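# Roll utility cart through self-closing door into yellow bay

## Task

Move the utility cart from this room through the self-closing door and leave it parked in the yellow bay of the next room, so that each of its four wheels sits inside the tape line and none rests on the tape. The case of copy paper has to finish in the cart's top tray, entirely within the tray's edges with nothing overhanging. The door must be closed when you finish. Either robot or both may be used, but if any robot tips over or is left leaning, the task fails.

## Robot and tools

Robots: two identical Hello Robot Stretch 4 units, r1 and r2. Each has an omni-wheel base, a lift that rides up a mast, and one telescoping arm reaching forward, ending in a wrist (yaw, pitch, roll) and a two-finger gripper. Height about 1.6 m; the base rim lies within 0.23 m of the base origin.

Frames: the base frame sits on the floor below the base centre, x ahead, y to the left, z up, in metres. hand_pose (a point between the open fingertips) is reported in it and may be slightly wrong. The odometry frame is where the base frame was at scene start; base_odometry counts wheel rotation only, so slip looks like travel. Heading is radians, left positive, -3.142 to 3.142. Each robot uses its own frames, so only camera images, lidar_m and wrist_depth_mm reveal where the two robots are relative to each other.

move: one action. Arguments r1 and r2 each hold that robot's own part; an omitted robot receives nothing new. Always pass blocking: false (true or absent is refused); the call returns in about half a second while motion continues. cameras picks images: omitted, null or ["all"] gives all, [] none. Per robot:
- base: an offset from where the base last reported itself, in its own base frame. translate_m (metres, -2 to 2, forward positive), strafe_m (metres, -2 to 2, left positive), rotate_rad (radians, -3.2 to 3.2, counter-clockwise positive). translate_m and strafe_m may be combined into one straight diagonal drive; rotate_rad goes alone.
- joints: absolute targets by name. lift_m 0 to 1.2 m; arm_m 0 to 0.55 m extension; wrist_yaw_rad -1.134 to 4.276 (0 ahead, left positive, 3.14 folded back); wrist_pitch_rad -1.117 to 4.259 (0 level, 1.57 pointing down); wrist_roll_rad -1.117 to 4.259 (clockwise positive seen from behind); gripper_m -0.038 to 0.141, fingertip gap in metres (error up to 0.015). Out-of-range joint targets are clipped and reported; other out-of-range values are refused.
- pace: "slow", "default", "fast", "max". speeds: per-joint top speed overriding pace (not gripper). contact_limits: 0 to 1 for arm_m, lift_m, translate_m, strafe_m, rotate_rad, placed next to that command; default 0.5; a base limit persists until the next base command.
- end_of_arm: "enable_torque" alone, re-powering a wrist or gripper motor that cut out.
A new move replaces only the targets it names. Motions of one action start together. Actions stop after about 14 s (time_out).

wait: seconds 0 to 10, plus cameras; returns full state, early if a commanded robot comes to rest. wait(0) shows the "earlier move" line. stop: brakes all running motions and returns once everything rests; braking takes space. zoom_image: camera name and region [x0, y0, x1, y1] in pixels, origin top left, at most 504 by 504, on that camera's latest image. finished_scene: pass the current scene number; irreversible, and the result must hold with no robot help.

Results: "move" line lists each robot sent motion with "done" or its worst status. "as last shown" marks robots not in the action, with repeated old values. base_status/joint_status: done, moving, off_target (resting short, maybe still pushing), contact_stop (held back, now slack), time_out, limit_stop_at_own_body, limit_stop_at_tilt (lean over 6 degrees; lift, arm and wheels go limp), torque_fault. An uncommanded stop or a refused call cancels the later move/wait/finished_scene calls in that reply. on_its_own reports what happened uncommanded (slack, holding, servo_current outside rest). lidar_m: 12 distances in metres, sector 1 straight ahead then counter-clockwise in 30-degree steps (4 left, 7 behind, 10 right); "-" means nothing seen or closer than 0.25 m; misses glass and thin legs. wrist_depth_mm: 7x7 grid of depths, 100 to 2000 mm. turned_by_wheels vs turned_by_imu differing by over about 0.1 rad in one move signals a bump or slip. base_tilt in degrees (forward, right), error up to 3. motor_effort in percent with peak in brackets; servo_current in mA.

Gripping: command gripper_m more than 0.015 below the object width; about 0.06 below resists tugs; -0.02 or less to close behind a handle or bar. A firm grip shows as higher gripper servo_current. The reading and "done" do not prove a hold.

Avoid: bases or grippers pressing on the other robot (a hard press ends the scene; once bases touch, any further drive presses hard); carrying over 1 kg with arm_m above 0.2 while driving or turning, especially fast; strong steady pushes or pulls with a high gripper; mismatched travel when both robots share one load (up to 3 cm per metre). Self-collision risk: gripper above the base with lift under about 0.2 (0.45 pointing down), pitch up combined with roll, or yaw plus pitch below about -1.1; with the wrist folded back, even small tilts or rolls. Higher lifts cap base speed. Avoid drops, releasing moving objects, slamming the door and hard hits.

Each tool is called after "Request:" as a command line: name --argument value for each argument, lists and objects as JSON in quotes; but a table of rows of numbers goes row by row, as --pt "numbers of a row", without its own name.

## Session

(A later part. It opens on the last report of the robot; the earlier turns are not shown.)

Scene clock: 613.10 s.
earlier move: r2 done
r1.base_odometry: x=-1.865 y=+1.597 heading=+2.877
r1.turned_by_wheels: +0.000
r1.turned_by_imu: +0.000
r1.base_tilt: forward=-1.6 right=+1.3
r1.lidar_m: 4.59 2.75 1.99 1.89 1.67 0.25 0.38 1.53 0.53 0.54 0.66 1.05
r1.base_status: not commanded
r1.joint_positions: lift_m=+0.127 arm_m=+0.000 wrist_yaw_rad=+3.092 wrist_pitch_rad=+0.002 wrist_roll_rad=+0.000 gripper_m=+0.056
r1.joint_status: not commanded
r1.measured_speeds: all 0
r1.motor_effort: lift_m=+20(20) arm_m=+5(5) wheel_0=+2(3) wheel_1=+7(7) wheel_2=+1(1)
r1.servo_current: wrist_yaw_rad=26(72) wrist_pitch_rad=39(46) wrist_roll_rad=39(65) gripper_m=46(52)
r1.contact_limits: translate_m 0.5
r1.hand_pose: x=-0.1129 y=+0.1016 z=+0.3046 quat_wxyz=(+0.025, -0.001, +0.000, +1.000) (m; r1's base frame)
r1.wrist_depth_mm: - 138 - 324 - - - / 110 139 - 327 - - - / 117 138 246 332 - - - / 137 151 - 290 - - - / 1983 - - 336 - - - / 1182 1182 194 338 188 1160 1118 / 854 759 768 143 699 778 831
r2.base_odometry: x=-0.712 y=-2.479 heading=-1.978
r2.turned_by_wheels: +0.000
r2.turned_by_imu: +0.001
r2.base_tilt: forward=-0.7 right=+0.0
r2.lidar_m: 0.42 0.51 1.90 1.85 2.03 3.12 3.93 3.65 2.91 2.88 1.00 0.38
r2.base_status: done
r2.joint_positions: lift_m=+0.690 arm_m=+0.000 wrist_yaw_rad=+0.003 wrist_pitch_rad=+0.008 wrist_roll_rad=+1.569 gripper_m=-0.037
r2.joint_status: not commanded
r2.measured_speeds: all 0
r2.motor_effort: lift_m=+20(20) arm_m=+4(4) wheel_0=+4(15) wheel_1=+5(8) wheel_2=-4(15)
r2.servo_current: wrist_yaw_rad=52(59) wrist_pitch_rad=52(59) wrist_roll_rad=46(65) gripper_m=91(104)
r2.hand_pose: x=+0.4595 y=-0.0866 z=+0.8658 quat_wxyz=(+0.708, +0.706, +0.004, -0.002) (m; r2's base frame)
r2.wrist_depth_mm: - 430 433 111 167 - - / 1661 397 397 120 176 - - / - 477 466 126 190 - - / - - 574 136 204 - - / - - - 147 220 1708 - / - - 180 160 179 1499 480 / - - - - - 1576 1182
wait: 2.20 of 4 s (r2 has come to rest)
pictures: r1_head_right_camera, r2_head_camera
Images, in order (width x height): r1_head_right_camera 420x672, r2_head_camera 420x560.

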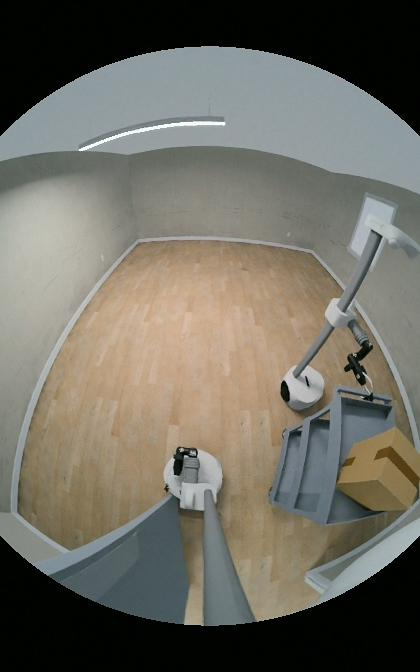

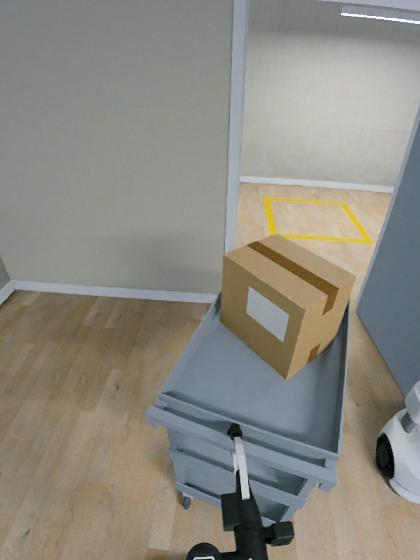

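Request:
move --r2 '{"base":{"translate_m":0.36,"strafe_m":-0.14}}' --blocking false --cameras '[]'

Request:
wait --seconds 4 --cameras '["r2_head_camera","r1_head_right_camera","r2_head_left_camera"]'

Scene clock: 618.37 s.
move: r2 moving
r1: as last shown
r1.lidar_m: 4.60 2.73 1.99 1.88 1.67 0.25 0.40 1.51 0.55 0.54 0.68 1.06
r1.motor_effort: lift_m=+20(20) arm_m=+5(5) wheel_0=+2(2) wheel_1=+7(7) wheel_2=+1(1)
r1.servo_current: wrist_yaw_rad=46(65) wrist_pitch_rad=46(46) wrist_roll_rad=39(52) gripper_m=46(46)
r1.contact_limits: translate_m 0.5
r1.wrist_depth_mm: - 138 - 325 - - - / 110 138 - 327 - - - / 117 139 245 330 - - - / 136 151 - 290 - - - / 1983 - - 334 - - - / 1182 1205 193 340 187 1160 1118 / 842 759 750 143 699 768 820
r2.base_odometry: x=-0.736 y=-2.503 heading=-1.978
r2.turned_by_wheels: +0.000
r2.turned_by_imu: +0.001
r2.base_tilt: forward=-0.7 right=+0.1
r2.lidar_m: 0.41 2.05 1.91 1.86 2.08 3.13 3.94 3.63 2.91 2.89 0.97 0.37
r2.base_status: translate_m moving; strafe_m moving
r2.joint_positions: lift_m=+0.690 arm_m=+0.000 wrist_yaw_rad=+0.003 wrist_pitch_rad=+0.008 wrist_roll_rad=+1.569 gripper_m=-0.037
r2.joint_status: not commanded
r2.measured_speeds: translate_m=+0.121 strafe_m=-0.046 rotate_rad=+0.002 lift_m=+0.000 arm_m=+0.000 wrist_yaw_rad=+0.000 wrist_pitch_rad=+0.000 wrist_roll_rad=+0.000
r2.motor_effort: lift_m=+20(20) arm_m=+4(4) wheel_0=+12(15) wheel_1=+5(6) wheel_2=-14(15)
r2.servo_current: wrist_yaw_rad=52(59) wrist_pitch_rad=52(52) wrist_roll_rad=46(59) gripper_m=104(104)
r2.hand_pose: x=+0.4595 y=-0.0866 z=+0.8658 quat_wxyz=(+0.708, +0.706, +0.004, -0.002) (m; r2's base frame)
r2.wrist_depth_mm: - 433 427 109 165 - - / - 397 397 119 176 - - / 1661 477 462 125 189 - - / - - 574 135 203 - - / - - - 146 220 1708 - / - - 180 159 178 1464 484 / - - - - - 1537 1160
pictures: none
No camera images: "cameras" was empty.

Scene clock: 620.57 s.
earlier move: r2 done
r1.base_odometry: x=-1.865 y=+1.597 heading=+2.877
r1.turned_by_wheels: +0.000
r1.turned_by_imu: +0.000
r1.base_tilt: forward=-1.6 right=+1.3
r1.lidar_m: 4.62 2.75 1.97 1.88 1.67 0.25 0.40 0.72 0.59 0.58 0.73 3.94
r1.base_status: not commanded
r1.joint_positions: lift_m=+0.127 arm_m=+0.000 wrist_yaw_rad=+3.092 wrist_pitch_rad=+0.002 wrist_roll_rad=+0.000 gripper_m=+0.056
r1.joint_status: not commanded
r1.measured_speeds: all 0
r1.motor_effort: lift_m=+20(20) arm_m=+5(5) wheel_0=+2(3) wheel_1=+7(7) wheel_2=+1(1)
r1.servo_current: wrist_yaw_rad=39(72) wrist_pitch_rad=46(52) wrist_roll_rad=52(65) gripper_m=39(52)
r1.contact_limits: translate_m 0.5
r1.hand_pose: x=-0.1129 y=+0.1016 z=+0.3046 quat_wxyz=(+0.025, -0.001, +0.000, +1.000) (m; r1's base frame)
r1.wrist_depth_mm: - 138 - 322 - - - / 110 138 - 327 - - - / 117 139 245 330 - - - / 136 151 - 290 - - - / 1983 - - 336 - - - / 1182 1182 193 340 188 1160 1138 / 842 750 759 143 707 778 820
r2.base_odometry: x=-0.983 y=-2.754 heading=-1.977
r2.turned_by_wheels: +0.000
r2.turned_by_imu: +0.002
r2.base_tilt: forward=-0.7 right=+0.1
r2.lidar_m: 0.42 0.51 1.97 1.94 2.13 3.29 - 3.53 2.83 0.73 0.74 0.39
r2.base_status: done
r2.joint_positions: lift_m=+0.690 arm_m=+0.000 wrist_yaw_rad=+0.003 wrist_pitch_rad=+0.008 wrist_roll_rad=+1.569 gripper_m=-0.037
r2.joint_status: not commanded
r2.measured_speeds: all 0
r2.motor_effort: lift_m=+20(20) arm_m=+4(4) wheel_0=+3(16) wheel_1=+4(8) wheel_2=-2(15)
r2.servo_current: wrist_yaw_rad=39(59) wrist_pitch_rad=46(59) wrist_roll_rad=59(59) gripper_m=91(104)
r2.hand_pose: x=+0.4595 y=-0.0866 z=+0.8658 quat_wxyz=(+0.708, +0.706, +0.004, -0.002) (m; r2's base frame)
r2.wrist_depth_mm: - 477 459 118 173 - - / - 407 407 125 182 - - / - 469 455 132 195 - - / - - 549 140 206 - - / - - - 151 221 - - / - - 181 164 179 1366 496 / - - - - - 137 1098
wait: 2.20 of 4 s (r2 has come to rest)
pictures: r1_head_right_camera, r2_head_camera, r2_head_left_camera
Images, in order (width x height): r1_head_right_camera 420x672, r2_head_camera 420x560, r2_head_left_camera 420x672.

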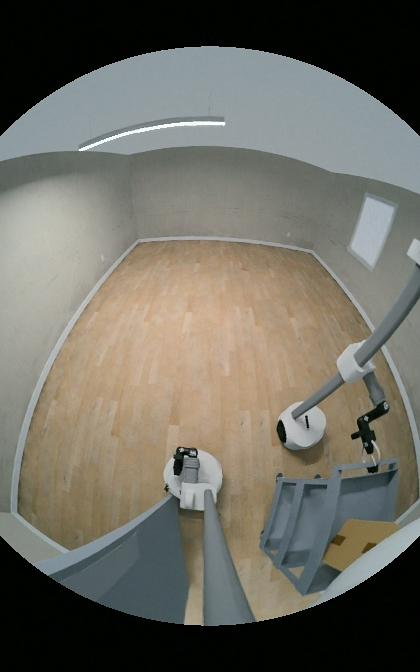

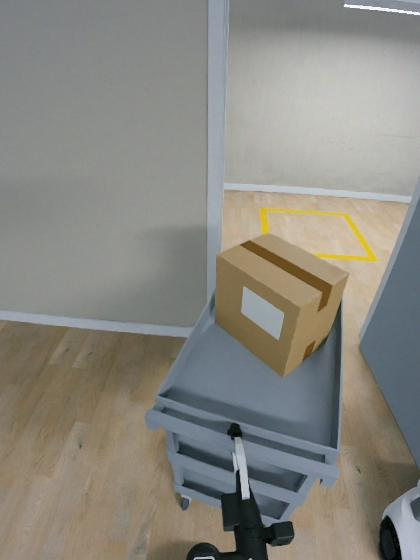

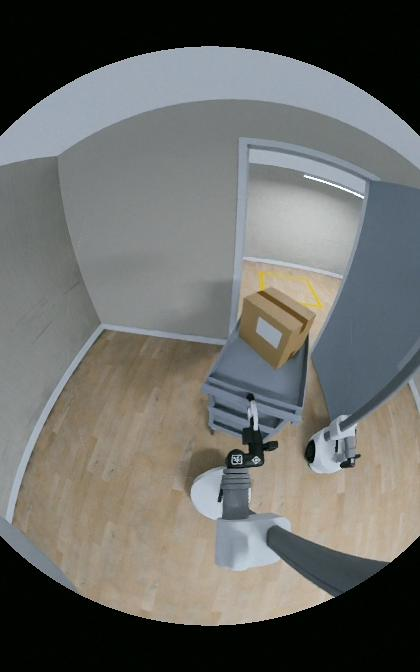

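Request:
move --r2 '{"base":{"translate_m":0.36,"strafe_m":-0.12}}' --blocking false --cameras '[]'

Request:
wait --seconds 4 --cameras '["r2_head_camera","r1_head_right_camera","r2_head_left_camera"]'

Scene clock: 629.13 s.
move: r2 moving
r1: as last shown
r1.lidar_m: 4.61 2.77 1.99 1.90 1.69 0.25 0.38 0.70 0.58 0.58 0.71 3.93
r1.motor_effort: lift_m=+20(20) arm_m=+5(5) wheel_0=+2(2) wheel_1=+7(7) wheel_2=+1(1)
r1.servo_current: wrist_yaw_rad=52(59) wrist_pitch_rad=46(46) wrist_roll_rad=52(59) gripper_m=46(46)
r1.contact_limits: translate_m 0.5
r1.wrist_depth_mm: - 138 - 324 - - - / 110 138 - 327 - - - / 117 139 246 329 - - - / 137 151 - 291 - - - / 1983 - - 338 - - - / 1182 1205 193 340 187 1138 1118 / 854 759 759 143 707 759 820
r2.base_odometry: x=-1.005 y=-2.779 heading=-1.977
r2.turned_by_wheels: +0.000
r2.turned_by_imu: +0.001
r2.base_tilt: forward=-0.7 right=+0.0
r2.lidar_m: 0.43 0.51 1.99 1.93 2.15 3.31 - 3.55 2.84 0.71 0.74 0.40
r2.base_status: translate_m moving; strafe_m moving
r2.joint_positions: lift_m=+0.690 arm_m=+0.000 wrist_yaw_rad=+0.003 wrist_pitch_rad=+0.008 wrist_roll_rad=+1.569 gripper_m=-0.037
r2.joint_status: not commanded
r2.measured_speeds: translate_m=+0.122 strafe_m=-0.040 rotate_rad=+0.006 lift_m=+0.000 arm_m=+0.000 wrist_yaw_rad=+0.000 wrist_pitch_rad=+0.000 wrist_roll_rad=+0.000
r2.motor_effort: lift_m=+20(20) arm_m=+4(4) wheel_0=+10(15) wheel_1=+7(7) wheel_2=-13(15)
r2.servo_current: wrist_yaw_rad=39(65) wrist_pitch_rad=46(52) wrist_roll_rad=46(59) gripper_m=91(104)
r2.hand_pose: x=+0.4595 y=-0.0866 z=+0.8658 quat_wxyz=(+0.708, +0.706, +0.004, -0.002) (m; r2's base frame)
r2.wrist_depth_mm: - 477 459 118 172 - - / - 410 407 124 181 - - / - 466 455 132 193 - - / - - 554 140 206 - - / - - - 150 220 - - / - - 180 163 178 549 500 / - - - - - 137 1098
pictures: none
No camera images: "cameras" was empty.

Scene clock: 631.33 s.
earlier move: r2 done
r1.base_odometry: x=-1.865 y=+1.597 heading=+2.877
r1.turned_by_wheels: +0.000
r1.turned_by_imu: +0.000
r1.base_tilt: forward=-1.6 right=+1.3
r1.lidar_m: 4.60 2.79 1.99 1.90 1.68 0.25 0.39 0.74 0.66 0.59 0.75 3.93
r1.base_status: not commanded
r1.joint_positions: lift_m=+0.127 arm_m=+0.000 wrist_yaw_rad=+3.092 wrist_pitch_rad=+0.002 wrist_roll_rad=+0.000 gripper_m=+0.056
r1.joint_status: not commanded
r1.measured_speeds: all 0
r1.motor_effort: lift_m=+20(20) arm_m=+5(5) wheel_0=+1(2) wheel_1=+7(7) wheel_2=+1(1)
r1.servo_current: wrist_yaw_rad=59(72) wrist_pitch_rad=46(46) wrist_roll_rad=52(59) gripper_m=46(52)
r1.contact_limits: translate_m 0.5
r1.hand_pose: x=-0.1129 y=+0.1016 z=+0.3046 quat_wxyz=(+0.025, -0.001, +0.000, +1.000) (m; r1's base frame)
r1.wrist_depth_mm: - 138 - 324 - - - / 110 138 - 325 - - - / 117 139 245 330 - - - / 136 150 - 291 - - - / 138 - - 336 - - - / 1025 1182 194 340 188 1160 1118 / 842 759 759 143 699 788 798
r2.base_odometry: x=-1.236 y=-3.037 heading=-1.978
r2.turned_by_wheels: -0.001
r2.turned_by_imu: +0.000
r2.base_tilt: forward=-0.7 right=+0.1
r2.lidar_m: 0.40 0.52 1.96 2.00 2.24 3.41 - 3.43 0.66 0.61 0.99 0.38
r2.base_status: done
r2.joint_positions: lift_m=+0.690 arm_m=+0.000 wrist_yaw_rad=+0.000 wrist_pitch_rad=+0.008 wrist_roll_rad=+1.569 gripper_m=-0.037
r2.joint_status: not commanded
r2.measured_speeds: all 0
r2.motor_effort: lift_m=+20(20) arm_m=+4(4) wheel_0=+0(15) wheel_1=+3(7) wheel_2=-4(16)
r2.servo_current: wrist_yaw_rad=39(65) wrist_pitch_rad=52(59) wrist_roll_rad=52(59) gripper_m=98(104)
r2.hand_pose: x=+0.4593 y=-0.0873 z=+0.8658 quat_wxyz=(+0.708, +0.706, +0.003, -0.003) (m; r2's base frame)
r2.wrist_depth_mm: - 504 484 123 179 - - / - 407 410 128 187 - - / - 462 452 136 197 - - / - - 539 145 210 - - / - - 634 153 222 - - / - - 180 165 180 512 488 / - 137 - - - - -
wait: 2.20 of 4 s (r2 has come to rest)
pictures: r1_head_right_camera, r2_head_camera, r2_head_left_camera
Images, in order (width x height): r1_head_right_camera 420x672, r2_head_camera 420x560, r2_head_left_camera 420x672.

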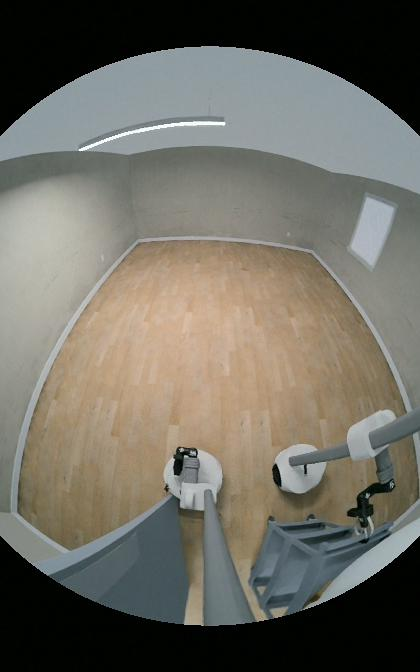

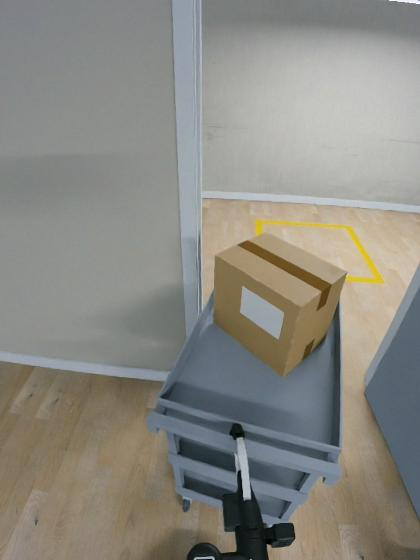

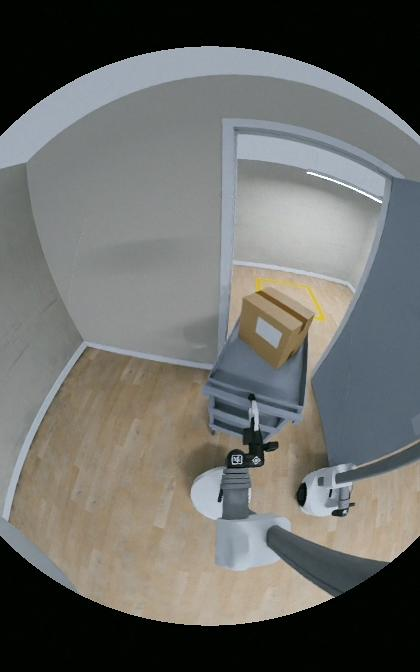

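Request:
zoom_image --camera "r2_head_camera" --region '[120, 200, 300, 440]'

Request:
zoom_image --camera "r2_head_left_camera" --region '[160, 240, 360, 480]'

Request:
wait --seconds 0 --cameras '["r2_wrist_camera","r2_head_right_camera"]'

Scaled by 2.100 from the camera's 420x560 image, which has a finer 1200x1600 frame.

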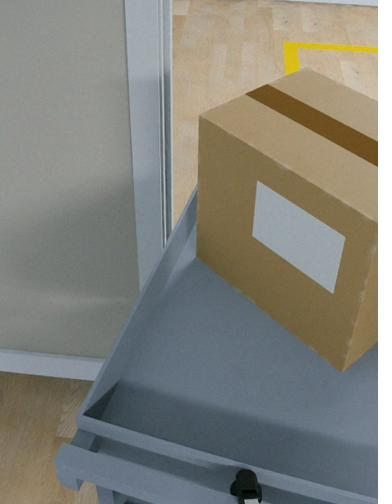

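Scaled by 2.100 from the camera's 420x672 image, which has a finer 600x960 frame.

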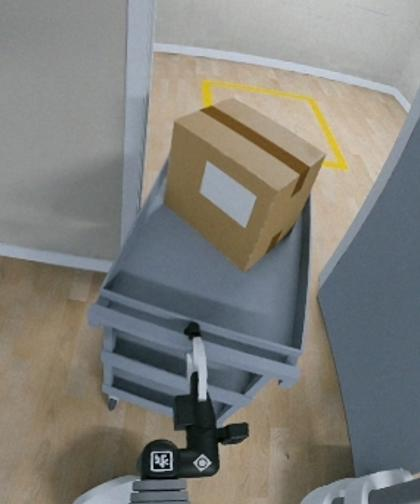

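Scene clock: 636.57 s.
r1.base_odometry: x=-1.865 y=+1.597 heading=+2.877
r1.turned_by_wheels: +0.000
r1.turned_by_imu: +0.000
r1.base_tilt: forward=-1.6 right=+1.3
r1.lidar_m: 4.61 2.77 1.99 1.90 1.70 0.25 0.39 0.73 0.67 0.61 0.75 3.95
r1.base_status: not commanded
r1.joint_positions: lift_m=+0.127 arm_m=+0.000 wrist_yaw_rad=+3.092 wrist_pitch_rad=+0.002 wrist_roll_rad=+0.000 gripper_m=+0.056
r1.joint_status: not commanded
r1.measured_speeds: all 0
r1.motor_effort: lift_m=+20(20) arm_m=+5(5) wheel_0=+2(2) wheel_1=+7(7) wheel_2=+1(1)
r1.servo_current: wrist_yaw_rad=26(72) wrist_pitch_rad=46(46) wrist_roll_rad=39(59) gripper_m=46(52)
r1.contact_limits: translate_m 0.5
r1.hand_pose: x=-0.1129 y=+0.1016 z=+0.3046 quat_wxyz=(+0.025, -0.001, +0.000, +1.000) (m; r1's base frame)
r1.wrist_depth_mm: - 138 - 325 - - - / 110 138 - 327 - - - / 117 139 246 329 - - - / 136 151 - 291 - - - / 138 - - 336 - - - / 1025 1229 193 340 187 1182 1118 / 842 750 759 143 699 768 820
r2.base_odometry: x=-1.236 y=-3.037 heading=-1.978
r2.turned_by_wheels: +0.000
r2.turned_by_imu: +0.000
r2.base_tilt: forward=-0.7 right=+0.1
r2.lidar_m: 0.43 0.49 1.94 2.01 2.21 3.37 - 3.44 0.60 0.61 0.98 0.39
r2.base_status: done
r2.joint_positions: lift_m=+0.690 arm_m=+0.000 wrist_yaw_rad=+0.000 wrist_pitch_rad=+0.008 wrist_roll_rad=+1.569 gripper_m=-0.037
r2.joint_status: not commanded
r2.measured_speeds: all 0
r2.motor_effort: lift_m=+20(20) arm_m=+4(4) wheel_0=+0(15) wheel_1=+2(7) wheel_2=-4(16)
r2.servo_current: wrist_yaw_rad=52(65) wrist_pitch_rad=52(59) wrist_roll_rad=46(59) gripper_m=98(104)
r2.hand_pose: x=+0.4593 y=-0.0873 z=+0.8658 quat_wxyz=(+0.708, +0.706, +0.003, -0.003) (m; r2's base frame)
r2.wrist_depth_mm: - 508 484 123 179 - - / - 413 413 128 187 - - / - 462 449 136 197 - - / - - 539 145 210 - - / - - 634 154 222 - - / - - 180 165 178 508 488 / - 137 - - - - -
pictures: r2_head_right_camera, r2_wrist_camera
Images, in order (width x height): r2_head_right_camera 420x672, r2_wrist_camera 616x392.

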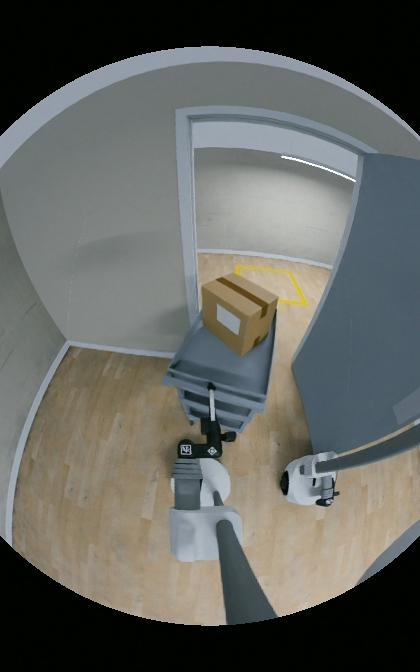

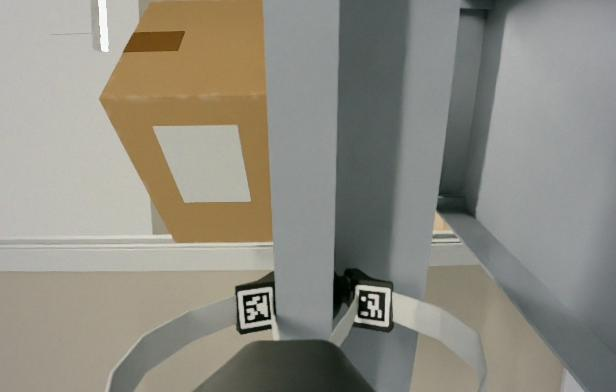

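Request:
move --r2 '{"base":{"translate_m":0.36,"strafe_m":-0.12}}' --blocking false --cameras '[]'

Request:
wait --seconds 4 --cameras '["r2_head_camera","r1_head_right_camera","r2_head_left_camera"]'

Scene clock: 646.27 s.
move: r2 moving
r1: as last shown
r1.lidar_m: 4.60 2.77 1.98 1.88 1.68 0.25 0.40 0.74 0.69 0.59 2.92 3.93
r1.servo_current: wrist_yaw_rad=52(72) wrist_pitch_rad=39(46) wrist_roll_rad=59(65) gripper_m=39(46)
r1.contact_limits: translate_m 0.5
r1.wrist_depth_mm: - 138 - 324 - - - / 110 138 - 327 - - - / 117 138 246 329 - - - / 137 151 - 290 - - - / - - - 336 - - - / 1078 1205 194 340 187 1160 1118 / 842 759 759 143 699 778 820
r2.base_odometry: x=-1.258 y=-3.062 heading=-1.977
r2.turned_by_wheels: +0.000
r2.turned_by_imu: +0.001
r2.base_tilt: forward=-0.7 right=+0.1
r2.lidar_m: 0.42 0.52 1.90 2.00 2.22 3.37 - 3.41 0.61 0.59 0.99 0.40
r2.base_status: translate_m moving; strafe_m moving
r2.joint_positions: lift_m=+0.690 arm_m=+0.000 wrist_yaw_rad=+0.000 wrist_pitch_rad=+0.008 wrist_roll_rad=+1.569 gripper_m=-0.037
r2.joint_status: not commanded
r2.measured_speeds: translate_m=+0.120 strafe_m=-0.041 rotate_rad=-0.004 lift_m=+0.000 arm_m=+0.000 wrist_yaw_rad=+0.000 wrist_pitch_rad=+0.000 wrist_roll_rad=+0.000
r2.motor_effort: lift_m=+20(20) arm_m=+4(4) wheel_0=+8(11) wheel_1=+5(7) wheel_2=-15(16)
r2.servo_current: wrist_yaw_rad=39(52) wrist_pitch_rad=52(59) wrist_roll_rad=46(59) gripper_m=91(104)
r2.hand_pose: x=+0.4593 y=-0.0874 z=+0.8658 quat_wxyz=(+0.708, +0.706, +0.003, -0.003) (m; r2's base frame)
r2.wrist_depth_mm: - - 484 121 177 - - / - 407 407 126 186 - - / - 459 445 134 196 - - / - - 535 144 207 - - / - - 634 151 221 - - / - - 180 164 179 - 484 / - - - - - - -
pictures: none
No camera images: "cameras" was empty.

Scene clock: 648.47 s.
earlier move: r2 done
r1.base_odometry: x=-1.865 y=+1.597 heading=+2.877
r1.turned_by_wheels: +0.000
r1.turned_by_imu: +0.000
r1.base_tilt: forward=-1.6 right=+1.3
r1.lidar_m: 4.62 2.76 1.98 1.89 1.67 0.25 0.38 0.89 0.61 0.68 2.94 3.93
r1.base_status: not commanded
r1.joint_positions: lift_m=+0.127 arm_m=+0.000 wrist_yaw_rad=+3.092 wrist_pitch_rad=+0.002 wrist_roll_rad=+0.000 gripper_m=+0.056
r1.joint_status: not commanded
r1.measured_speeds: all 0
r1.motor_effort: lift_m=+20(20) arm_m=+5(5) wheel_0=+2(3) wheel_1=+7(7) wheel_2=+1(1)
r1.servo_current: wrist_yaw_rad=52(72) wrist_pitch_rad=46(52) wrist_roll_rad=46(65) gripper_m=46(46)
r1.contact_limits: translate_m 0.5
r1.hand_pose: x=-0.1129 y=+0.1016 z=+0.3046 quat_wxyz=(+0.025, -0.001, +0.000, +1.000) (m; r1's base frame)
r1.wrist_depth_mm: - 138 - 324 - - - / 110 138 - 327 - - - / 117 139 247 330 - - - / 137 150 - 290 - - - / 152 1661 - 336 - - - / 1098 1182 193 340 187 1160 1098 / 854 750 750 143 699 778 820
r2.base_odometry: x=-1.488 y=-3.320 heading=-1.977
r2.turned_by_wheels: +0.000
r2.turned_by_imu: +0.001
r2.base_tilt: forward=-0.6 right=+0.0
r2.lidar_m: 0.39 0.50 1.36 2.07 2.28 3.47 - 0.71 0.64 0.81 0.88 0.37
r2.base_status: done
r2.joint_positions: lift_m=+0.690 arm_m=+0.000 wrist_yaw_rad=+0.000 wrist_pitch_rad=+0.008 wrist_roll_rad=+1.569 gripper_m=-0.037
r2.joint_status: not commanded
r2.measured_speeds: all 0
r2.motor_effort: lift_m=+20(20) arm_m=+4(4) wheel_0=+3(16) wheel_1=+3(7) wheel_2=-1(17)
r2.servo_current: wrist_yaw_rad=46(59) wrist_pitch_rad=52(59) wrist_roll_rad=52(65) gripper_m=98(104)
r2.hand_pose: x=+0.4593 y=-0.0874 z=+0.8658 quat_wxyz=(+0.708, +0.706, +0.003, -0.003) (m; r2's base frame)
r2.wrist_depth_mm: - - 480 121 177 - - / - 407 410 126 185 - - / - 462 452 134 196 - - / - - 539 144 208 - - / - - - 154 221 - - / - - 185 165 179 1537 480 / 580 145 - - - - -
wait: 2.20 of 4 s (r2 has come to rest)
pictures: r1_head_right_camera, r2_head_camera, r2_head_left_camera
Images, in order (width x height): r1_head_right_camera 420x672, r2_head_camera 420x560, r2_head_left_camera 420x672.

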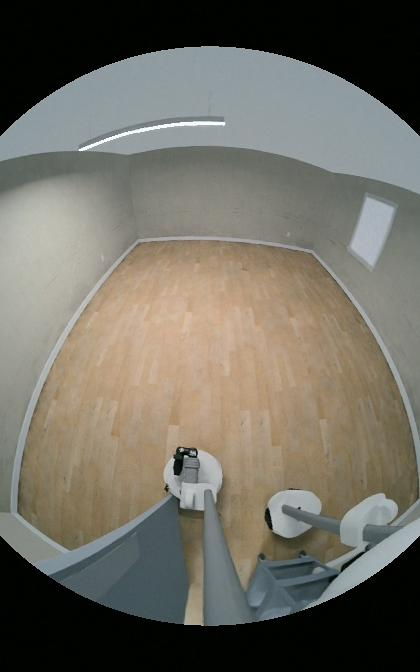

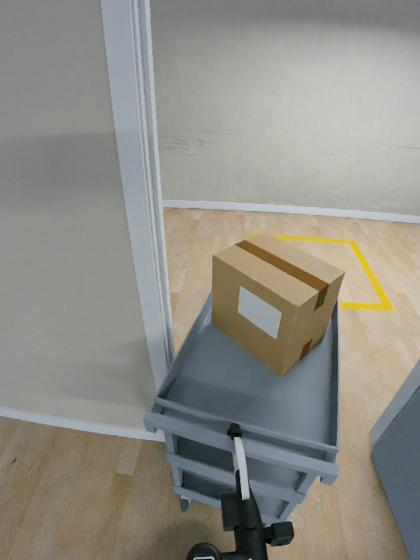

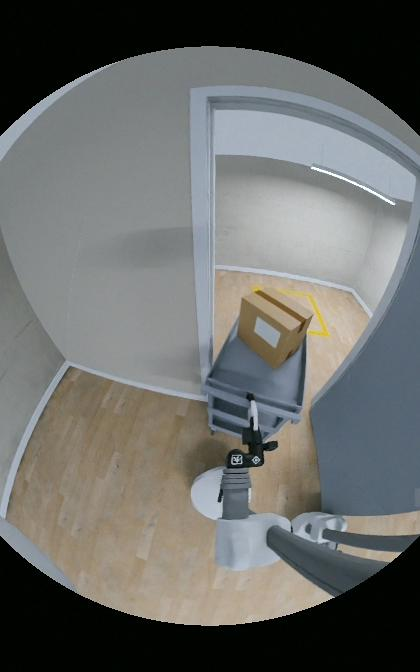

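Request:
move --r2 '{"base":{"strafe_m":-0.1},"pace":"slow","contact_limits":{"strafe_m":0.2}}' --blocking false --cameras '[]'

Request:
wait --seconds 4 --cameras '["r2_head_camera","r1_head_right_camera","r2_head_left_camera"]'

Request:
zoom_image --camera "r2_head_camera" --region '[80, 300, 280, 530]'

Scene clock: 657.37 s.
move: r2 moving
r1: as last shown
r1.lidar_m: 4.61 2.73 1.93 1.88 1.67 0.25 0.38 0.89 0.58 0.69 2.93 3.95
r1.motor_effort: lift_m=+20(20) arm_m=+4(5) wheel_0=+2(3) wheel_1=+7(7) wheel_2=+1(1)
r1.servo_current: wrist_yaw_rad=46(72) wrist_pitch_rad=46(52) wrist_roll_rad=33(59) gripper_m=46(46)
r1.contact_limits: translate_m 0.5
r1.wrist_depth_mm: - 138 - 325 - - - / 110 138 - 327 - - - / 117 139 246 329 - - - / 136 151 - 291 - - - / 151 1661 - 336 - - - / 1078 1205 193 338 187 1138 1138 / 866 759 750 143 699 778 809
r2.base_odometry: x=-1.501 y=-3.315 heading=-1.977
r2.turned_by_wheels: +0.000
r2.turned_by_imu: +0.001
r2.base_tilt: forward=-0.7 right=+0.1
r2.lidar_m: 0.41 0.50 1.36 2.10 2.31 3.50 - 0.68 0.60 0.80 0.85 0.39
r2.base_status: strafe_m moving
r2.joint_positions: lift_m=+0.690 arm_m=+0.000 wrist_yaw_rad=+0.002 wrist_pitch_rad=+0.008 wrist_roll_rad=+1.569 gripper_m=-0.037
r2.joint_status: not commanded
r2.measured_speeds: translate_m=+0.000 strafe_m=-0.057 rotate_rad=-0.002 lift_m=+0.000 arm_m=+0.000 wrist_yaw_rad=+0.000 wrist_pitch_rad=+0.000 wrist_roll_rad=+0.000
r2.motor_effort: lift_m=+20(20) arm_m=+4(4) wheel_0=+12(16) wheel_1=-8(8) wheel_2=+0(1)
r2.servo_current: wrist_yaw_rad=46(52) wrist_pitch_rad=52(59) wrist_roll_rad=46(52) gripper_m=98(104)
r2.contact_limits: strafe_m 0.2
r2.hand_pose: x=+0.4594 y=-0.0869 z=+0.8658 quat_wxyz=(+0.708, +0.706, +0.003, -0.002) (m; r2's base frame)
r2.wrist_depth_mm: - - 484 122 178 - - / - 413 407 127 186 - - / - 459 445 134 196 - - / - - 544 144 208 - - / - - - 153 221 - - / - - 186 165 178 1576 492 / 580 144 - - - - -
pictures: none
No camera images: "cameras" was empty.

Scene clock: 659.00 s.
earlier move: r2 done
r1.base_odometry: x=-1.865 y=+1.597 heading=+2.877
r1.turned_by_wheels: +0.000
r1.turned_by_imu: +0.000
r1.base_tilt: forward=-1.6 right=+1.3
r1.lidar_m: 4.61 2.76 1.99 1.89 1.70 0.25 0.39 0.75 0.53 0.71 2.92 3.92
r1.base_status: not commanded
r1.joint_positions: lift_m=+0.127 arm_m=+0.000 wrist_yaw_rad=+3.092 wrist_pitch_rad=+0.002 wrist_roll_rad=+0.000 gripper_m=+0.056
r1.joint_status: not commanded
r1.measured_speeds: all 0
r1.motor_effort: lift_m=+20(20) arm_m=+5(5) wheel_0=+2(3) wheel_1=+7(7) wheel_2=+1(1)
r1.servo_current: wrist_yaw_rad=46(72) wrist_pitch_rad=46(52) wrist_roll_rad=46(59) gripper_m=46(46)
r1.contact_limits: translate_m 0.5
r1.hand_pose: x=-0.1129 y=+0.1016 z=+0.3046 quat_wxyz=(+0.025, -0.001, +0.000, +1.000) (m; r1's base frame)
r1.wrist_depth_mm: - 138 - 324 - - - / 110 138 - 327 - - - / 117 139 246 330 - - - / 137 150 - 291 - - - / 151 1661 - 336 - - - / 1008 1205 194 340 187 1160 1138 / 842 750 759 143 691 788 809
r2.base_odometry: x=-1.580 y=-3.281 heading=-1.977
r2.turned_by_wheels: +0.000
r2.turned_by_imu: +0.000
r2.base_tilt: forward=-0.7 right=+0.0
r2.lidar_m: 0.41 0.49 1.32 2.18 2.38 3.67 - 0.59 0.56 0.72 0.77 0.40
r2.base_status: done
r2.joint_positions: lift_m=+0.690 arm_m=+0.000 wrist_yaw_rad=+0.002 wrist_pitch_rad=+0.008 wrist_roll_rad=+1.569 gripper_m=-0.037
r2.joint_status: not commanded
r2.measured_speeds: all 0
r2.motor_effort: lift_m=+20(20) arm_m=+4(4) wheel_0=+6(16) wheel_1=-4(9) wheel_2=+0(2)
r2.servo_current: wrist_yaw_rad=46(52) wrist_pitch_rad=46(59) wrist_roll_rad=52(59) gripper_m=104(104)
r2.contact_limits: strafe_m 0.2
r2.hand_pose: x=+0.4594 y=-0.0869 z=+0.8658 quat_wxyz=(+0.708, +0.706, +0.003, -0.002) (m; r2's base frame)
r2.wrist_depth_mm: - - - 139 196 683 - / - - 488 143 203 - - / - 436 436 149 209 - - / - - 492 156 216 - - / - - 580 163 224 - - / - - 184 168 178 554 - / - - - - - - 469
wait: 1.63 of 4 s (r2 has come to rest)
pictures: r1_head_right_camera, r2_head_camera, r2_head_left_camera
Images, in order (width x height): r1_head_right_camera 420x672, r2_head_camera 420x560, r2_head_left_camera 420x672.

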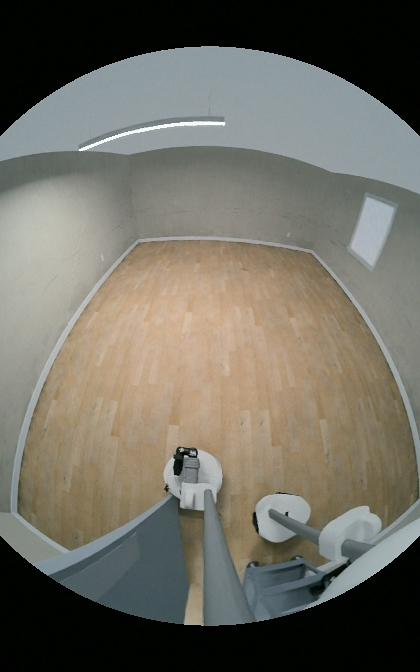

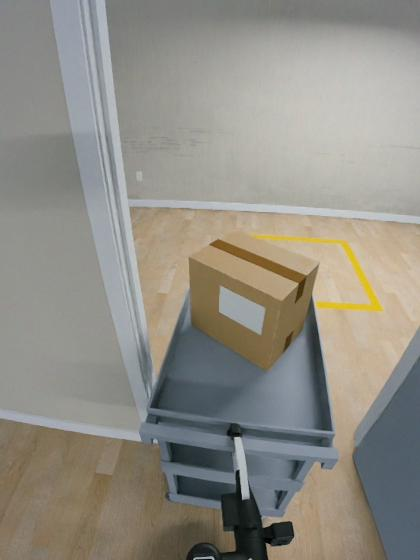

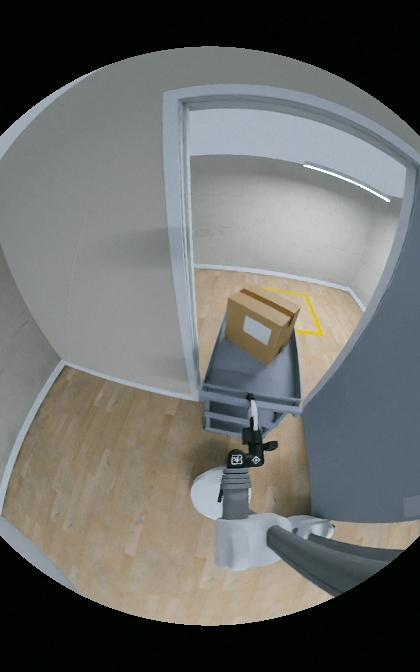

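Scaled by 2.191 from the camera's 420x560 image, which has a finer 1200x1600 frame.

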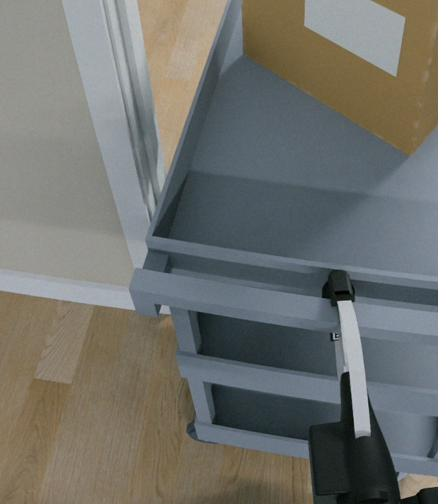

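Request:
move --r2 '{"base":{"translate_m":0.36,"strafe_m":-0.06},"contact_limits":{"translate_m":0.3}}' --blocking false --cameras '[]'

Request:
wait --seconds 4 --cameras '["r2_head_camera","r1_head_right_camera","r2_head_left_camera","r2_head_right_camera"]'

Scene clock: 682.03 s.
move: r2 moving
r1: as last shown
r1.lidar_m: 4.59 2.75 1.99 1.89 1.68 0.25 0.40 0.69 0.56 2.83 2.95 3.94
r1.motor_effort: lift_m=+20(20) arm_m=+5(5) wheel_0=+2(2) wheel_1=+7(7) wheel_2=+1(1)
r1.servo_current: wrist_yaw_rad=39(59) wrist_pitch_rad=39(46) wrist_roll_rad=59(59) gripper_m=39(46)
r1.contact_limits: translate_m 0.5
r1.wrist_depth_mm: - 138 - 324 - - - / 110 138 - 327 - - - / 117 139 246 330 - - - / 137 151 - 291 - - - / 138 1708 - 334 - - - / 991 1182 193 338 187 1182 1118 / 842 750 759 143 707 778 820
r2.base_odometry: x=-1.597 y=-3.307 heading=-1.977
r2.turned_by_wheels: +0.000
r2.turned_by_imu: +0.000
r2.base_tilt: forward=-0.7 right=+0.1
r2.lidar_m: 0.39 0.48 1.29 2.18 2.40 3.69 - 0.57 0.55 0.72 0.76 0.41
r2.base_status: translate_m moving; strafe_m moving
r2.joint_positions: lift_m=+0.690 arm_m=+0.000 wrist_yaw_rad=-0.001 wrist_pitch_rad=+0.008 wrist_roll_rad=+1.569 gripper_m=-0.037
r2.joint_status: not commanded
r2.measured_speeds: translate_m=+0.121 strafe_m=-0.022 rotate_rad=+0.000 lift_m=+0.000 arm_m=+0.000 wrist_yaw_rad=-0.015 wrist_pitch_rad=+0.000 wrist_roll_rad=+0.000
r2.motor_effort: lift_m=+20(20) arm_m=+4(4) wheel_0=+7(14) wheel_1=+6(8) wheel_2=-16(17)
r2.servo_current: wrist_yaw_rad=46(52) wrist_pitch_rad=52(52) wrist_roll_rad=52(59) gripper_m=98(104)
r2.contact_limits: translate_m 0.3
r2.hand_pose: x=+0.4592 y=-0.0876 z=+0.8658 quat_wxyz=(+0.708, +0.706, +0.003, -0.003) (m; r2's base frame)
r2.wrist_depth_mm: - - - 142 199 699 - / - - 512 146 205 - - / - 445 436 151 211 - - / - - 488 156 218 809 - / - - 569 162 225 - - / - - 183 167 178 147 - / - - - - - 715 477
pictures: none
No camera images: "cameras" was empty.

Scene clock: 684.23 s.
earlier move: r2 done
r1.base_odometry: x=-1.865 y=+1.597 heading=+2.877
r1.turned_by_wheels: +0.000
r1.turned_by_imu: +0.000
r1.base_tilt: forward=-1.5 right=+1.3
r1.lidar_m: 4.62 2.77 2.00 1.89 1.68 0.25 0.39 0.76 0.77 2.83 2.90 3.92
r1.base_status: not commanded
r1.joint_positions: lift_m=+0.127 arm_m=+0.000 wrist_yaw_rad=+3.092 wrist_pitch_rad=+0.002 wrist_roll_rad=+0.000 gripper_m=+0.056
r1.joint_status: not commanded
r1.measured_speeds: all 0
r1.motor_effort: lift_m=+20(20) arm_m=+5(5) wheel_0=+2(3) wheel_1=+7(7) wheel_2=+1(1)
r1.servo_current: wrist_yaw_rad=39(65) wrist_pitch_rad=39(52) wrist_roll_rad=52(72) gripper_m=46(52)
r1.contact_limits: translate_m 0.5
r1.hand_pose: x=-0.1129 y=+0.1016 z=+0.3046 quat_wxyz=(+0.025, -0.001, +0.000, +1.000) (m; r1's base frame)
r1.wrist_depth_mm: - 138 - 322 - - - / 110 138 - 327 - - - / 117 139 247 330 - - - / 136 151 - 291 - - - / 842 1661 1983 338 - - - / 991 1205 194 340 187 1160 1118 / 798 759 750 143 699 778 831
r2.base_odometry: x=-1.777 y=-3.588 heading=-1.977
r2.turned_by_wheels: +0.000
r2.turned_by_imu: +0.000
r2.base_tilt: forward=-0.7 right=+0.1
r2.lidar_m: 0.40 0.50 0.72 2.19 2.40 3.66 - 0.76 0.68 0.67 0.71 0.39
r2.base_status: done
r2.joint_positions: lift_m=+0.690 arm_m=+0.000 wrist_yaw_rad=-0.001 wrist_pitch_rad=+0.008 wrist_roll_rad=+1.569 gripper_m=-0.037
r2.joint_status: not commanded
r2.measured_speeds: all 0
r2.motor_effort: lift_m=+20(20) arm_m=+4(4) wheel_0=+1(14) wheel_1=+3(8) wheel_2=-5(18)
r2.servo_current: wrist_yaw_rad=59(59) wrist_pitch_rad=52(59) wrist_roll_rad=46(59) gripper_m=91(104)
r2.contact_limits: translate_m 0.3
r2.hand_pose: x=+0.4591 y=-0.0878 z=+0.8658 quat_wxyz=(+0.708, +0.706, +0.002, -0.003) (m; r2's base frame)
r2.wrist_depth_mm: - - - 134 191 - - / - 504 462 140 198 - - / - 445 436 145 208 - - / - - 504 153 216 - - / - - 603 160 224 - - / - - 184 167 179 554 - / - - - - - 1576 452
wait: 2.20 of 4 s (r2 has come to rest)
pictures: r1_head_right_camera, r2_head_camera, r2_head_left_camera, r2_head_right_camera
Images, in order (width x height): r1_head_right_camera 420x672, r2_head_camera 420x560, r2_head_left_camera 420x672, r2_head_right_camera 420x672.

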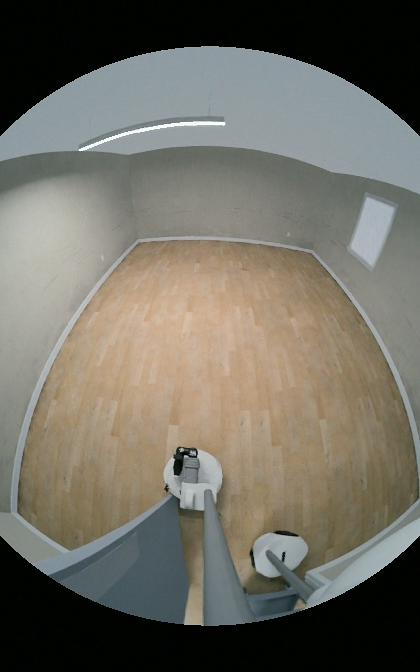

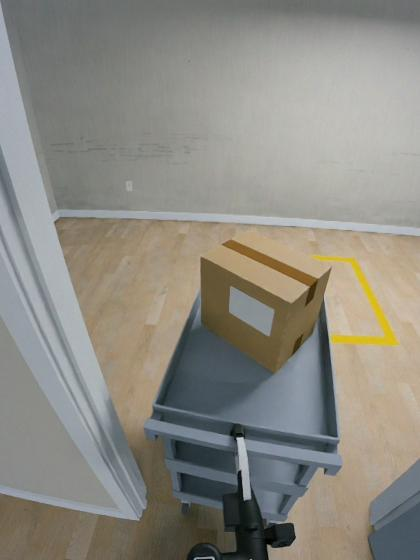

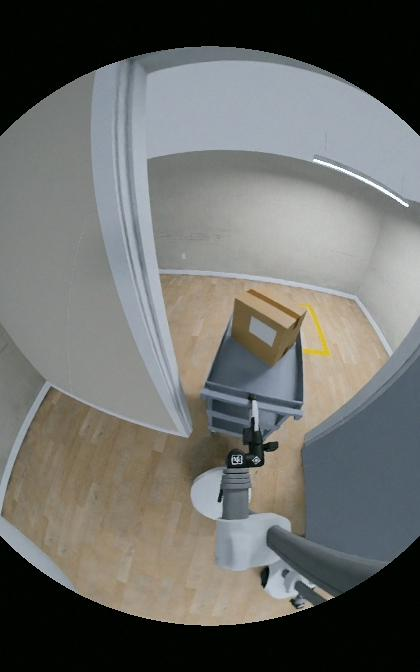

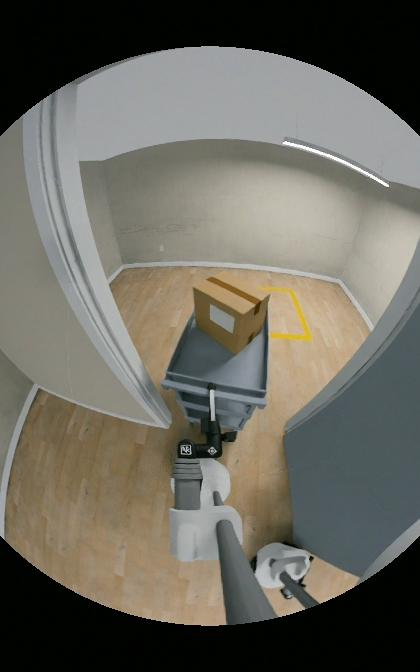

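Request:
move --r2 '{"base":{"translate_m":0.4,"strafe_m":-0.08},"contact_limits":{"translate_m":0.3}}' --blocking false --cameras '[]'

Request:
wait --seconds 4 --cameras '["r2_head_camera","r2_head_left_camera","r2_head_right_camera"]'

Scene clock: 693.33 s.
move: r2 moving
r1: as last shown
r1.base_tilt: forward=-1.6 right=+1.3
r1.lidar_m: 4.61 2.77 1.99 1.88 1.67 0.25 0.39 0.78 0.84 2.83 2.94 3.91
r1.motor_effort: lift_m=+20(20) arm_m=+5(5) wheel_0=+1(2) wheel_1=+7(7) wheel_2=+1(1)
r1.servo_current: wrist_yaw_rad=65(65) wrist_pitch_rad=39(46) wrist_roll_rad=39(59) gripper_m=39(39)
r1.contact_limits: translate_m 0.5
r1.wrist_depth_mm: - 138 - 324 - - - / 110 138 - 327 - - - / 117 139 245 330 - - - / 137 151 - 291 - - - / 878 1708 1983 336 - - - / 866 1182 194 340 187 1138 1118 / 809 750 759 143 699 778 820
r2.base_odometry: x=-1.795 y=-3.614 heading=-1.977
r2.turned_by_wheels: +0.000
r2.turned_by_imu: +0.000
r2.base_tilt: forward=-0.7 right=+0.1
r2.lidar_m: 0.38 0.47 0.66 2.19 2.40 3.70 - 0.77 0.69 0.66 0.72 0.39
r2.base_status: translate_m moving; strafe_m moving
r2.joint_positions: lift_m=+0.690 arm_m=+0.000 wrist_yaw_rad=-0.001 wrist_pitch_rad=+0.008 wrist_roll_rad=+1.569 gripper_m=-0.037
r2.joint_status: not commanded
r2.measured_speeds: translate_m=+0.122 strafe_m=-0.023 rotate_rad=-0.005 lift_m=+0.000 arm_m=+0.000 wrist_yaw_rad=+0.000 wrist_pitch_rad=+0.000 wrist_roll_rad=+0.000
r2.motor_effort: lift_m=+20(20) arm_m=+4(4) wheel_0=+8(11) wheel_1=+7(7) wheel_2=-16(17)
r2.servo_current: wrist_yaw_rad=39(52) wrist_pitch_rad=59(59) wrist_roll_rad=59(59) gripper_m=104(104)
r2.contact_limits: translate_m 0.3
r2.hand_pose: x=+0.4591 y=-0.0878 z=+0.8658 quat_wxyz=(+0.708, +0.706, +0.002, -0.003) (m; r2's base frame)
r2.wrist_depth_mm: - - - 131 189 - - / - 500 455 138 195 - - / - 445 439 144 206 - - / - - 504 151 215 - - / - - 603 157 224 - - / - - 185 167 179 559 521 / - - - - - 1537 473
pictures: none
No camera images: "cameras" was empty.

Scene clock: 695.67 s.
earlier move: r2 done
r1.base_odometry: x=-1.865 y=+1.597 heading=+2.877
r1.turned_by_wheels: +0.000
r1.turned_by_imu: +0.000
r1.base_tilt: forward=-1.6 right=+1.3
r1.lidar_m: 4.61 2.76 1.97 1.88 1.66 0.25 0.40 1.08 1.64 2.83 2.94 3.92
r1.base_status: not commanded
r1.joint_positions: lift_m=+0.127 arm_m=+0.000 wrist_yaw_rad=+3.092 wrist_pitch_rad=+0.002 wrist_roll_rad=+0.000 gripper_m=+0.056
r1.joint_status: not commanded
r1.measured_speeds: all 0
r1.motor_effort: lift_m=+20(20) arm_m=+5(5) wheel_0=+2(3) wheel_1=+7(7) wheel_2=+1(1)
r1.servo_current: wrist_yaw_rad=39(65) wrist_pitch_rad=46(52) wrist_roll_rad=59(65) gripper_m=39(46)
r1.contact_limits: translate_m 0.5
r1.hand_pose: x=-0.1129 y=+0.1016 z=+0.3046 quat_wxyz=(+0.025, -0.001, +0.000, +1.000) (m; r1's base frame)
r1.wrist_depth_mm: - 138 - 324 - - - / 110 139 - 327 - - - / 117 139 247 330 - - - / 136 151 - 291 - - - / 1025 1661 - 334 - - - / 1025 1182 193 340 187 1160 1118 / 842 750 750 143 707 778 820
r2.base_odometry: x=-2.009 y=-3.923 heading=-1.977
r2.turned_by_wheels: +0.000
r2.turned_by_imu: +0.001
r2.base_tilt: forward=-0.7 right=+0.1
r2.lidar_m: 0.41 0.48 0.33 0.35 2.43 3.76 1.10 0.84 0.62 0.60 2.78 0.38
r2.base_status: done
r2.joint_positions: lift_m=+0.690 arm_m=+0.000 wrist_yaw_rad=-0.001 wrist_pitch_rad=+0.008 wrist_roll_rad=+1.569 gripper_m=-0.037
r2.joint_status: not commanded
r2.measured_speeds: all 0
r2.motor_effort: lift_m=+20(20) arm_m=+4(4) wheel_0=+3(14) wheel_1=+3(8) wheel_2=-2(17)
r2.servo_current: wrist_yaw_rad=46(59) wrist_pitch_rad=46(59) wrist_roll_rad=52(65) gripper_m=91(104)
r2.contact_limits: translate_m 0.3
r2.hand_pose: x=+0.4591 y=-0.0878 z=+0.8658 quat_wxyz=(+0.708, +0.706, +0.002, -0.003) (m; r2's base frame)
r2.wrist_depth_mm: - - 500 125 178 - - / - 433 418 129 188 - - / - 455 445 137 198 - - / - - 535 146 213 - - / - - - 155 223 - - / - - 183 166 179 1499 496 / - - - - - 1576 455
wait: 2.33 of 4 s (r2 has come to rest)
pictures: r2_head_camera, r2_head_left_camera, r2_head_right_camera
Images, in order (width x height): r2_head_camera 420x560, r2_head_left_camera 420x672, r2_head_right_camera 420x672.

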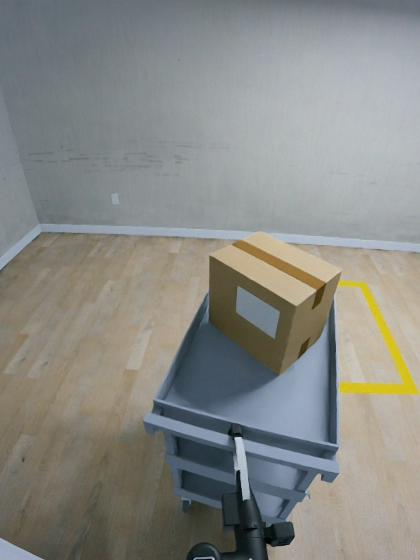

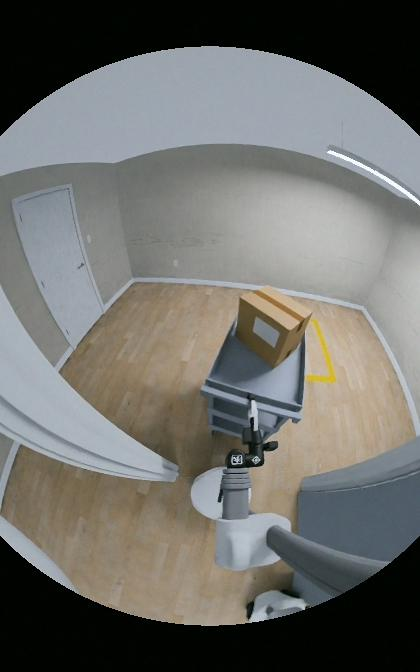

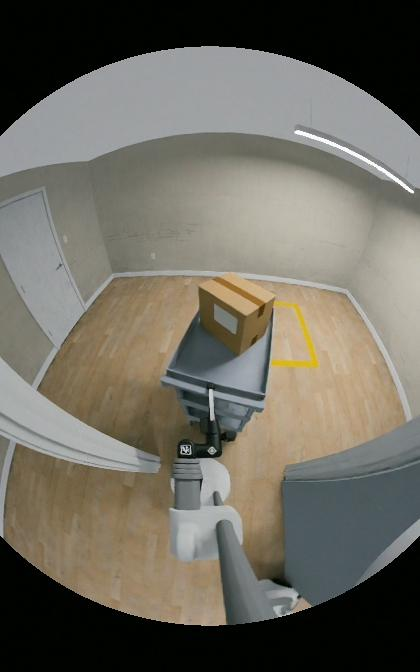

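Request:
move --r2 '{"base":{"translate_m":0.35},"contact_limits":{"translate_m":0.3}}' --blocking false --cameras '[]'

Request:
wait --seconds 4 --cameras '["r2_head_camera","r2_head_left_camera","r2_head_right_camera"]'

Scene clock: 712.80 s.
move: r2 moving
r1: as last shown
r1.lidar_m: 4.61 2.75 1.99 1.89 1.67 0.25 0.40 1.11 1.64 2.83 2.94 3.95
r1.motor_effort: lift_m=+20(20) arm_m=+5(5) wheel_0=+2(2) wheel_1=+7(7) wheel_2=+1(1)
r1.servo_current: wrist_yaw_rad=39(59) wrist_pitch_rad=39(52) wrist_roll_rad=46(59) gripper_m=39(46)
r1.contact_limits: translate_m 0.5
r1.wrist_depth_mm: - 138 - 325 - - - / 110 138 - 329 - - - / 117 138 245 330 - - - / 137 151 - 290 - - - / 1025 1661 - 336 - - - / 1042 1182 194 338 187 1160 1138 / 842 750 741 143 707 788 809
r2.base_odometry: x=-2.021 y=-3.952 heading=-1.977
r2.turned_by_wheels: +0.000
r2.turned_by_imu: +0.001
r2.base_tilt: forward=-0.7 right=+0.0
r2.lidar_m: 0.41 0.49 0.32 0.32 2.43 3.75 1.16 0.87 0.64 0.61 2.75 0.39
r2.base_status: translate_m moving
r2.joint_positions: lift_m=+0.690 arm_m=+0.000 wrist_yaw_rad=-0.001 wrist_pitch_rad=+0.008 wrist_roll_rad=+1.569 gripper_m=-0.037
r2.joint_status: not commanded
r2.measured_speeds: translate_m=+0.122 strafe_m=-0.001 rotate_rad=+0.000 lift_m=+0.000 arm_m=+0.000 wrist_yaw_rad=+0.000 wrist_pitch_rad=+0.000 wrist_roll_rad=+0.000
r2.motor_effort: lift_m=+20(20) arm_m=+4(4) wheel_0=+10(11) wheel_1=+7(10) wheel_2=-16(16)
r2.servo_current: wrist_yaw_rad=39(52) wrist_pitch_rad=59(59) wrist_roll_rad=52(52) gripper_m=98(104)
r2.contact_limits: translate_m 0.3
r2.hand_pose: x=+0.4591 y=-0.0878 z=+0.8658 quat_wxyz=(+0.708, +0.706, +0.002, -0.003) (m; r2's base frame)
r2.wrist_depth_mm: - - 504 125 179 - - / - 436 421 129 188 - - / - 459 445 137 198 - - / - - 530 146 211 - - / - - - 155 222 - - / - - 183 165 179 1430 496 / - - - - - 1537 455
pictures: none
No camera images: "cameras" was empty.

Scene clock: 714.97 s.
earlier move: r2 done
r1.base_odometry: x=-1.865 y=+1.597 heading=+2.877
r1.turned_by_wheels: +0.000
r1.turned_by_imu: +0.000
r1.base_tilt: forward=-1.6 right=+1.3
r1.lidar_m: 4.61 2.74 1.98 1.90 1.69 0.25 0.36 1.41 1.64 2.84 2.92 3.93
r1.base_status: not commanded
r1.joint_positions: lift_m=+0.127 arm_m=+0.000 wrist_yaw_rad=+3.092 wrist_pitch_rad=+0.002 wrist_roll_rad=+0.000 gripper_m=+0.056
r1.joint_status: not commanded
r1.measured_speeds: all 0
r1.motor_effort: lift_m=+20(20) arm_m=+5(5) wheel_0=+2(3) wheel_1=+7(7) wheel_2=+1(1)
r1.servo_current: wrist_yaw_rad=39(65) wrist_pitch_rad=39(52) wrist_roll_rad=52(65) gripper_m=39(46)
r1.contact_limits: translate_m 0.5
r1.hand_pose: x=-0.1129 y=+0.1016 z=+0.3046 quat_wxyz=(+0.025, -0.001, +0.000, +1.000) (m; r1's base frame)
r1.wrist_depth_mm: - 138 - 322 - - - / 110 138 - 325 - - - / 117 138 246 330 - - - / 136 150 - 290 - - - / 1336 1537 - 338 - - - / 1205 1205 193 338 188 1138 1138 / 866 759 750 143 707 778 820
r2.base_odometry: x=-2.147 y=-4.245 heading=-1.977
r2.turned_by_wheels: +0.000
r2.turned_by_imu: +0.000
r2.base_tilt: forward=-0.6 right=+0.1
r2.lidar_m: 0.43 2.71 2.17 0.53 0.36 4.45 1.42 0.87 0.74 1.68 2.83 0.37
r2.base_status: done
r2.joint_positions: lift_m=+0.690 arm_m=+0.000 wrist_yaw_rad=-0.002 wrist_pitch_rad=+0.008 wrist_roll_rad=+1.569 gripper_m=-0.037
r2.joint_status: not commanded
r2.measured_speeds: all 0
r2.motor_effort: lift_m=+20(20) arm_m=+4(4) wheel_0=+1(11) wheel_1=+3(10) wheel_2=-4(17)
r2.servo_current: wrist_yaw_rad=59(59) wrist_pitch_rad=46(59) wrist_roll_rad=52(59) gripper_m=91(104)
r2.contact_limits: translate_m 0.3
r2.hand_pose: x=+0.4591 y=-0.0879 z=+0.8658 quat_wxyz=(+0.708, +0.706, +0.002, -0.003) (m; r2's base frame)
r2.wrist_depth_mm: - 404 402 104 160 - - / - 392 397 115 173 - - / - - 477 120 186 - - / - - 603 132 202 - - / - - - 147 218 1661 - / - - 183 159 178 1464 480 / - - - - - 1537 1160
wait: 2.17 of 4 s (r2 has come to rest)
pictures: r2_head_camera, r2_head_left_camera, r2_head_right_camera
Images, in order (width x height): r2_head_camera 420x560, r2_head_left_camera 420x672, r2_head_right_camera 420x672.

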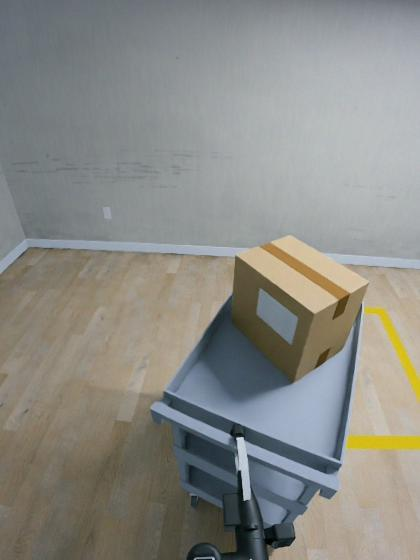

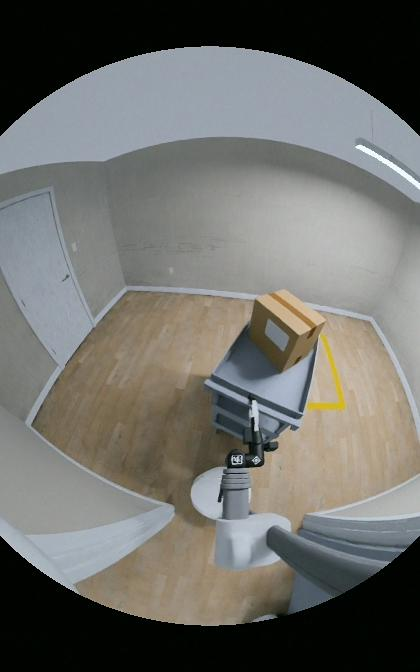

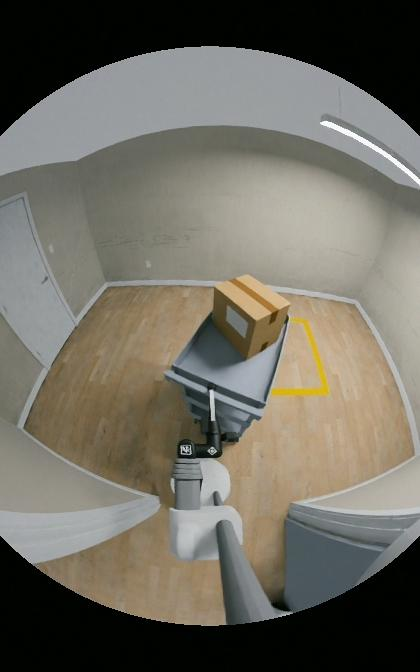

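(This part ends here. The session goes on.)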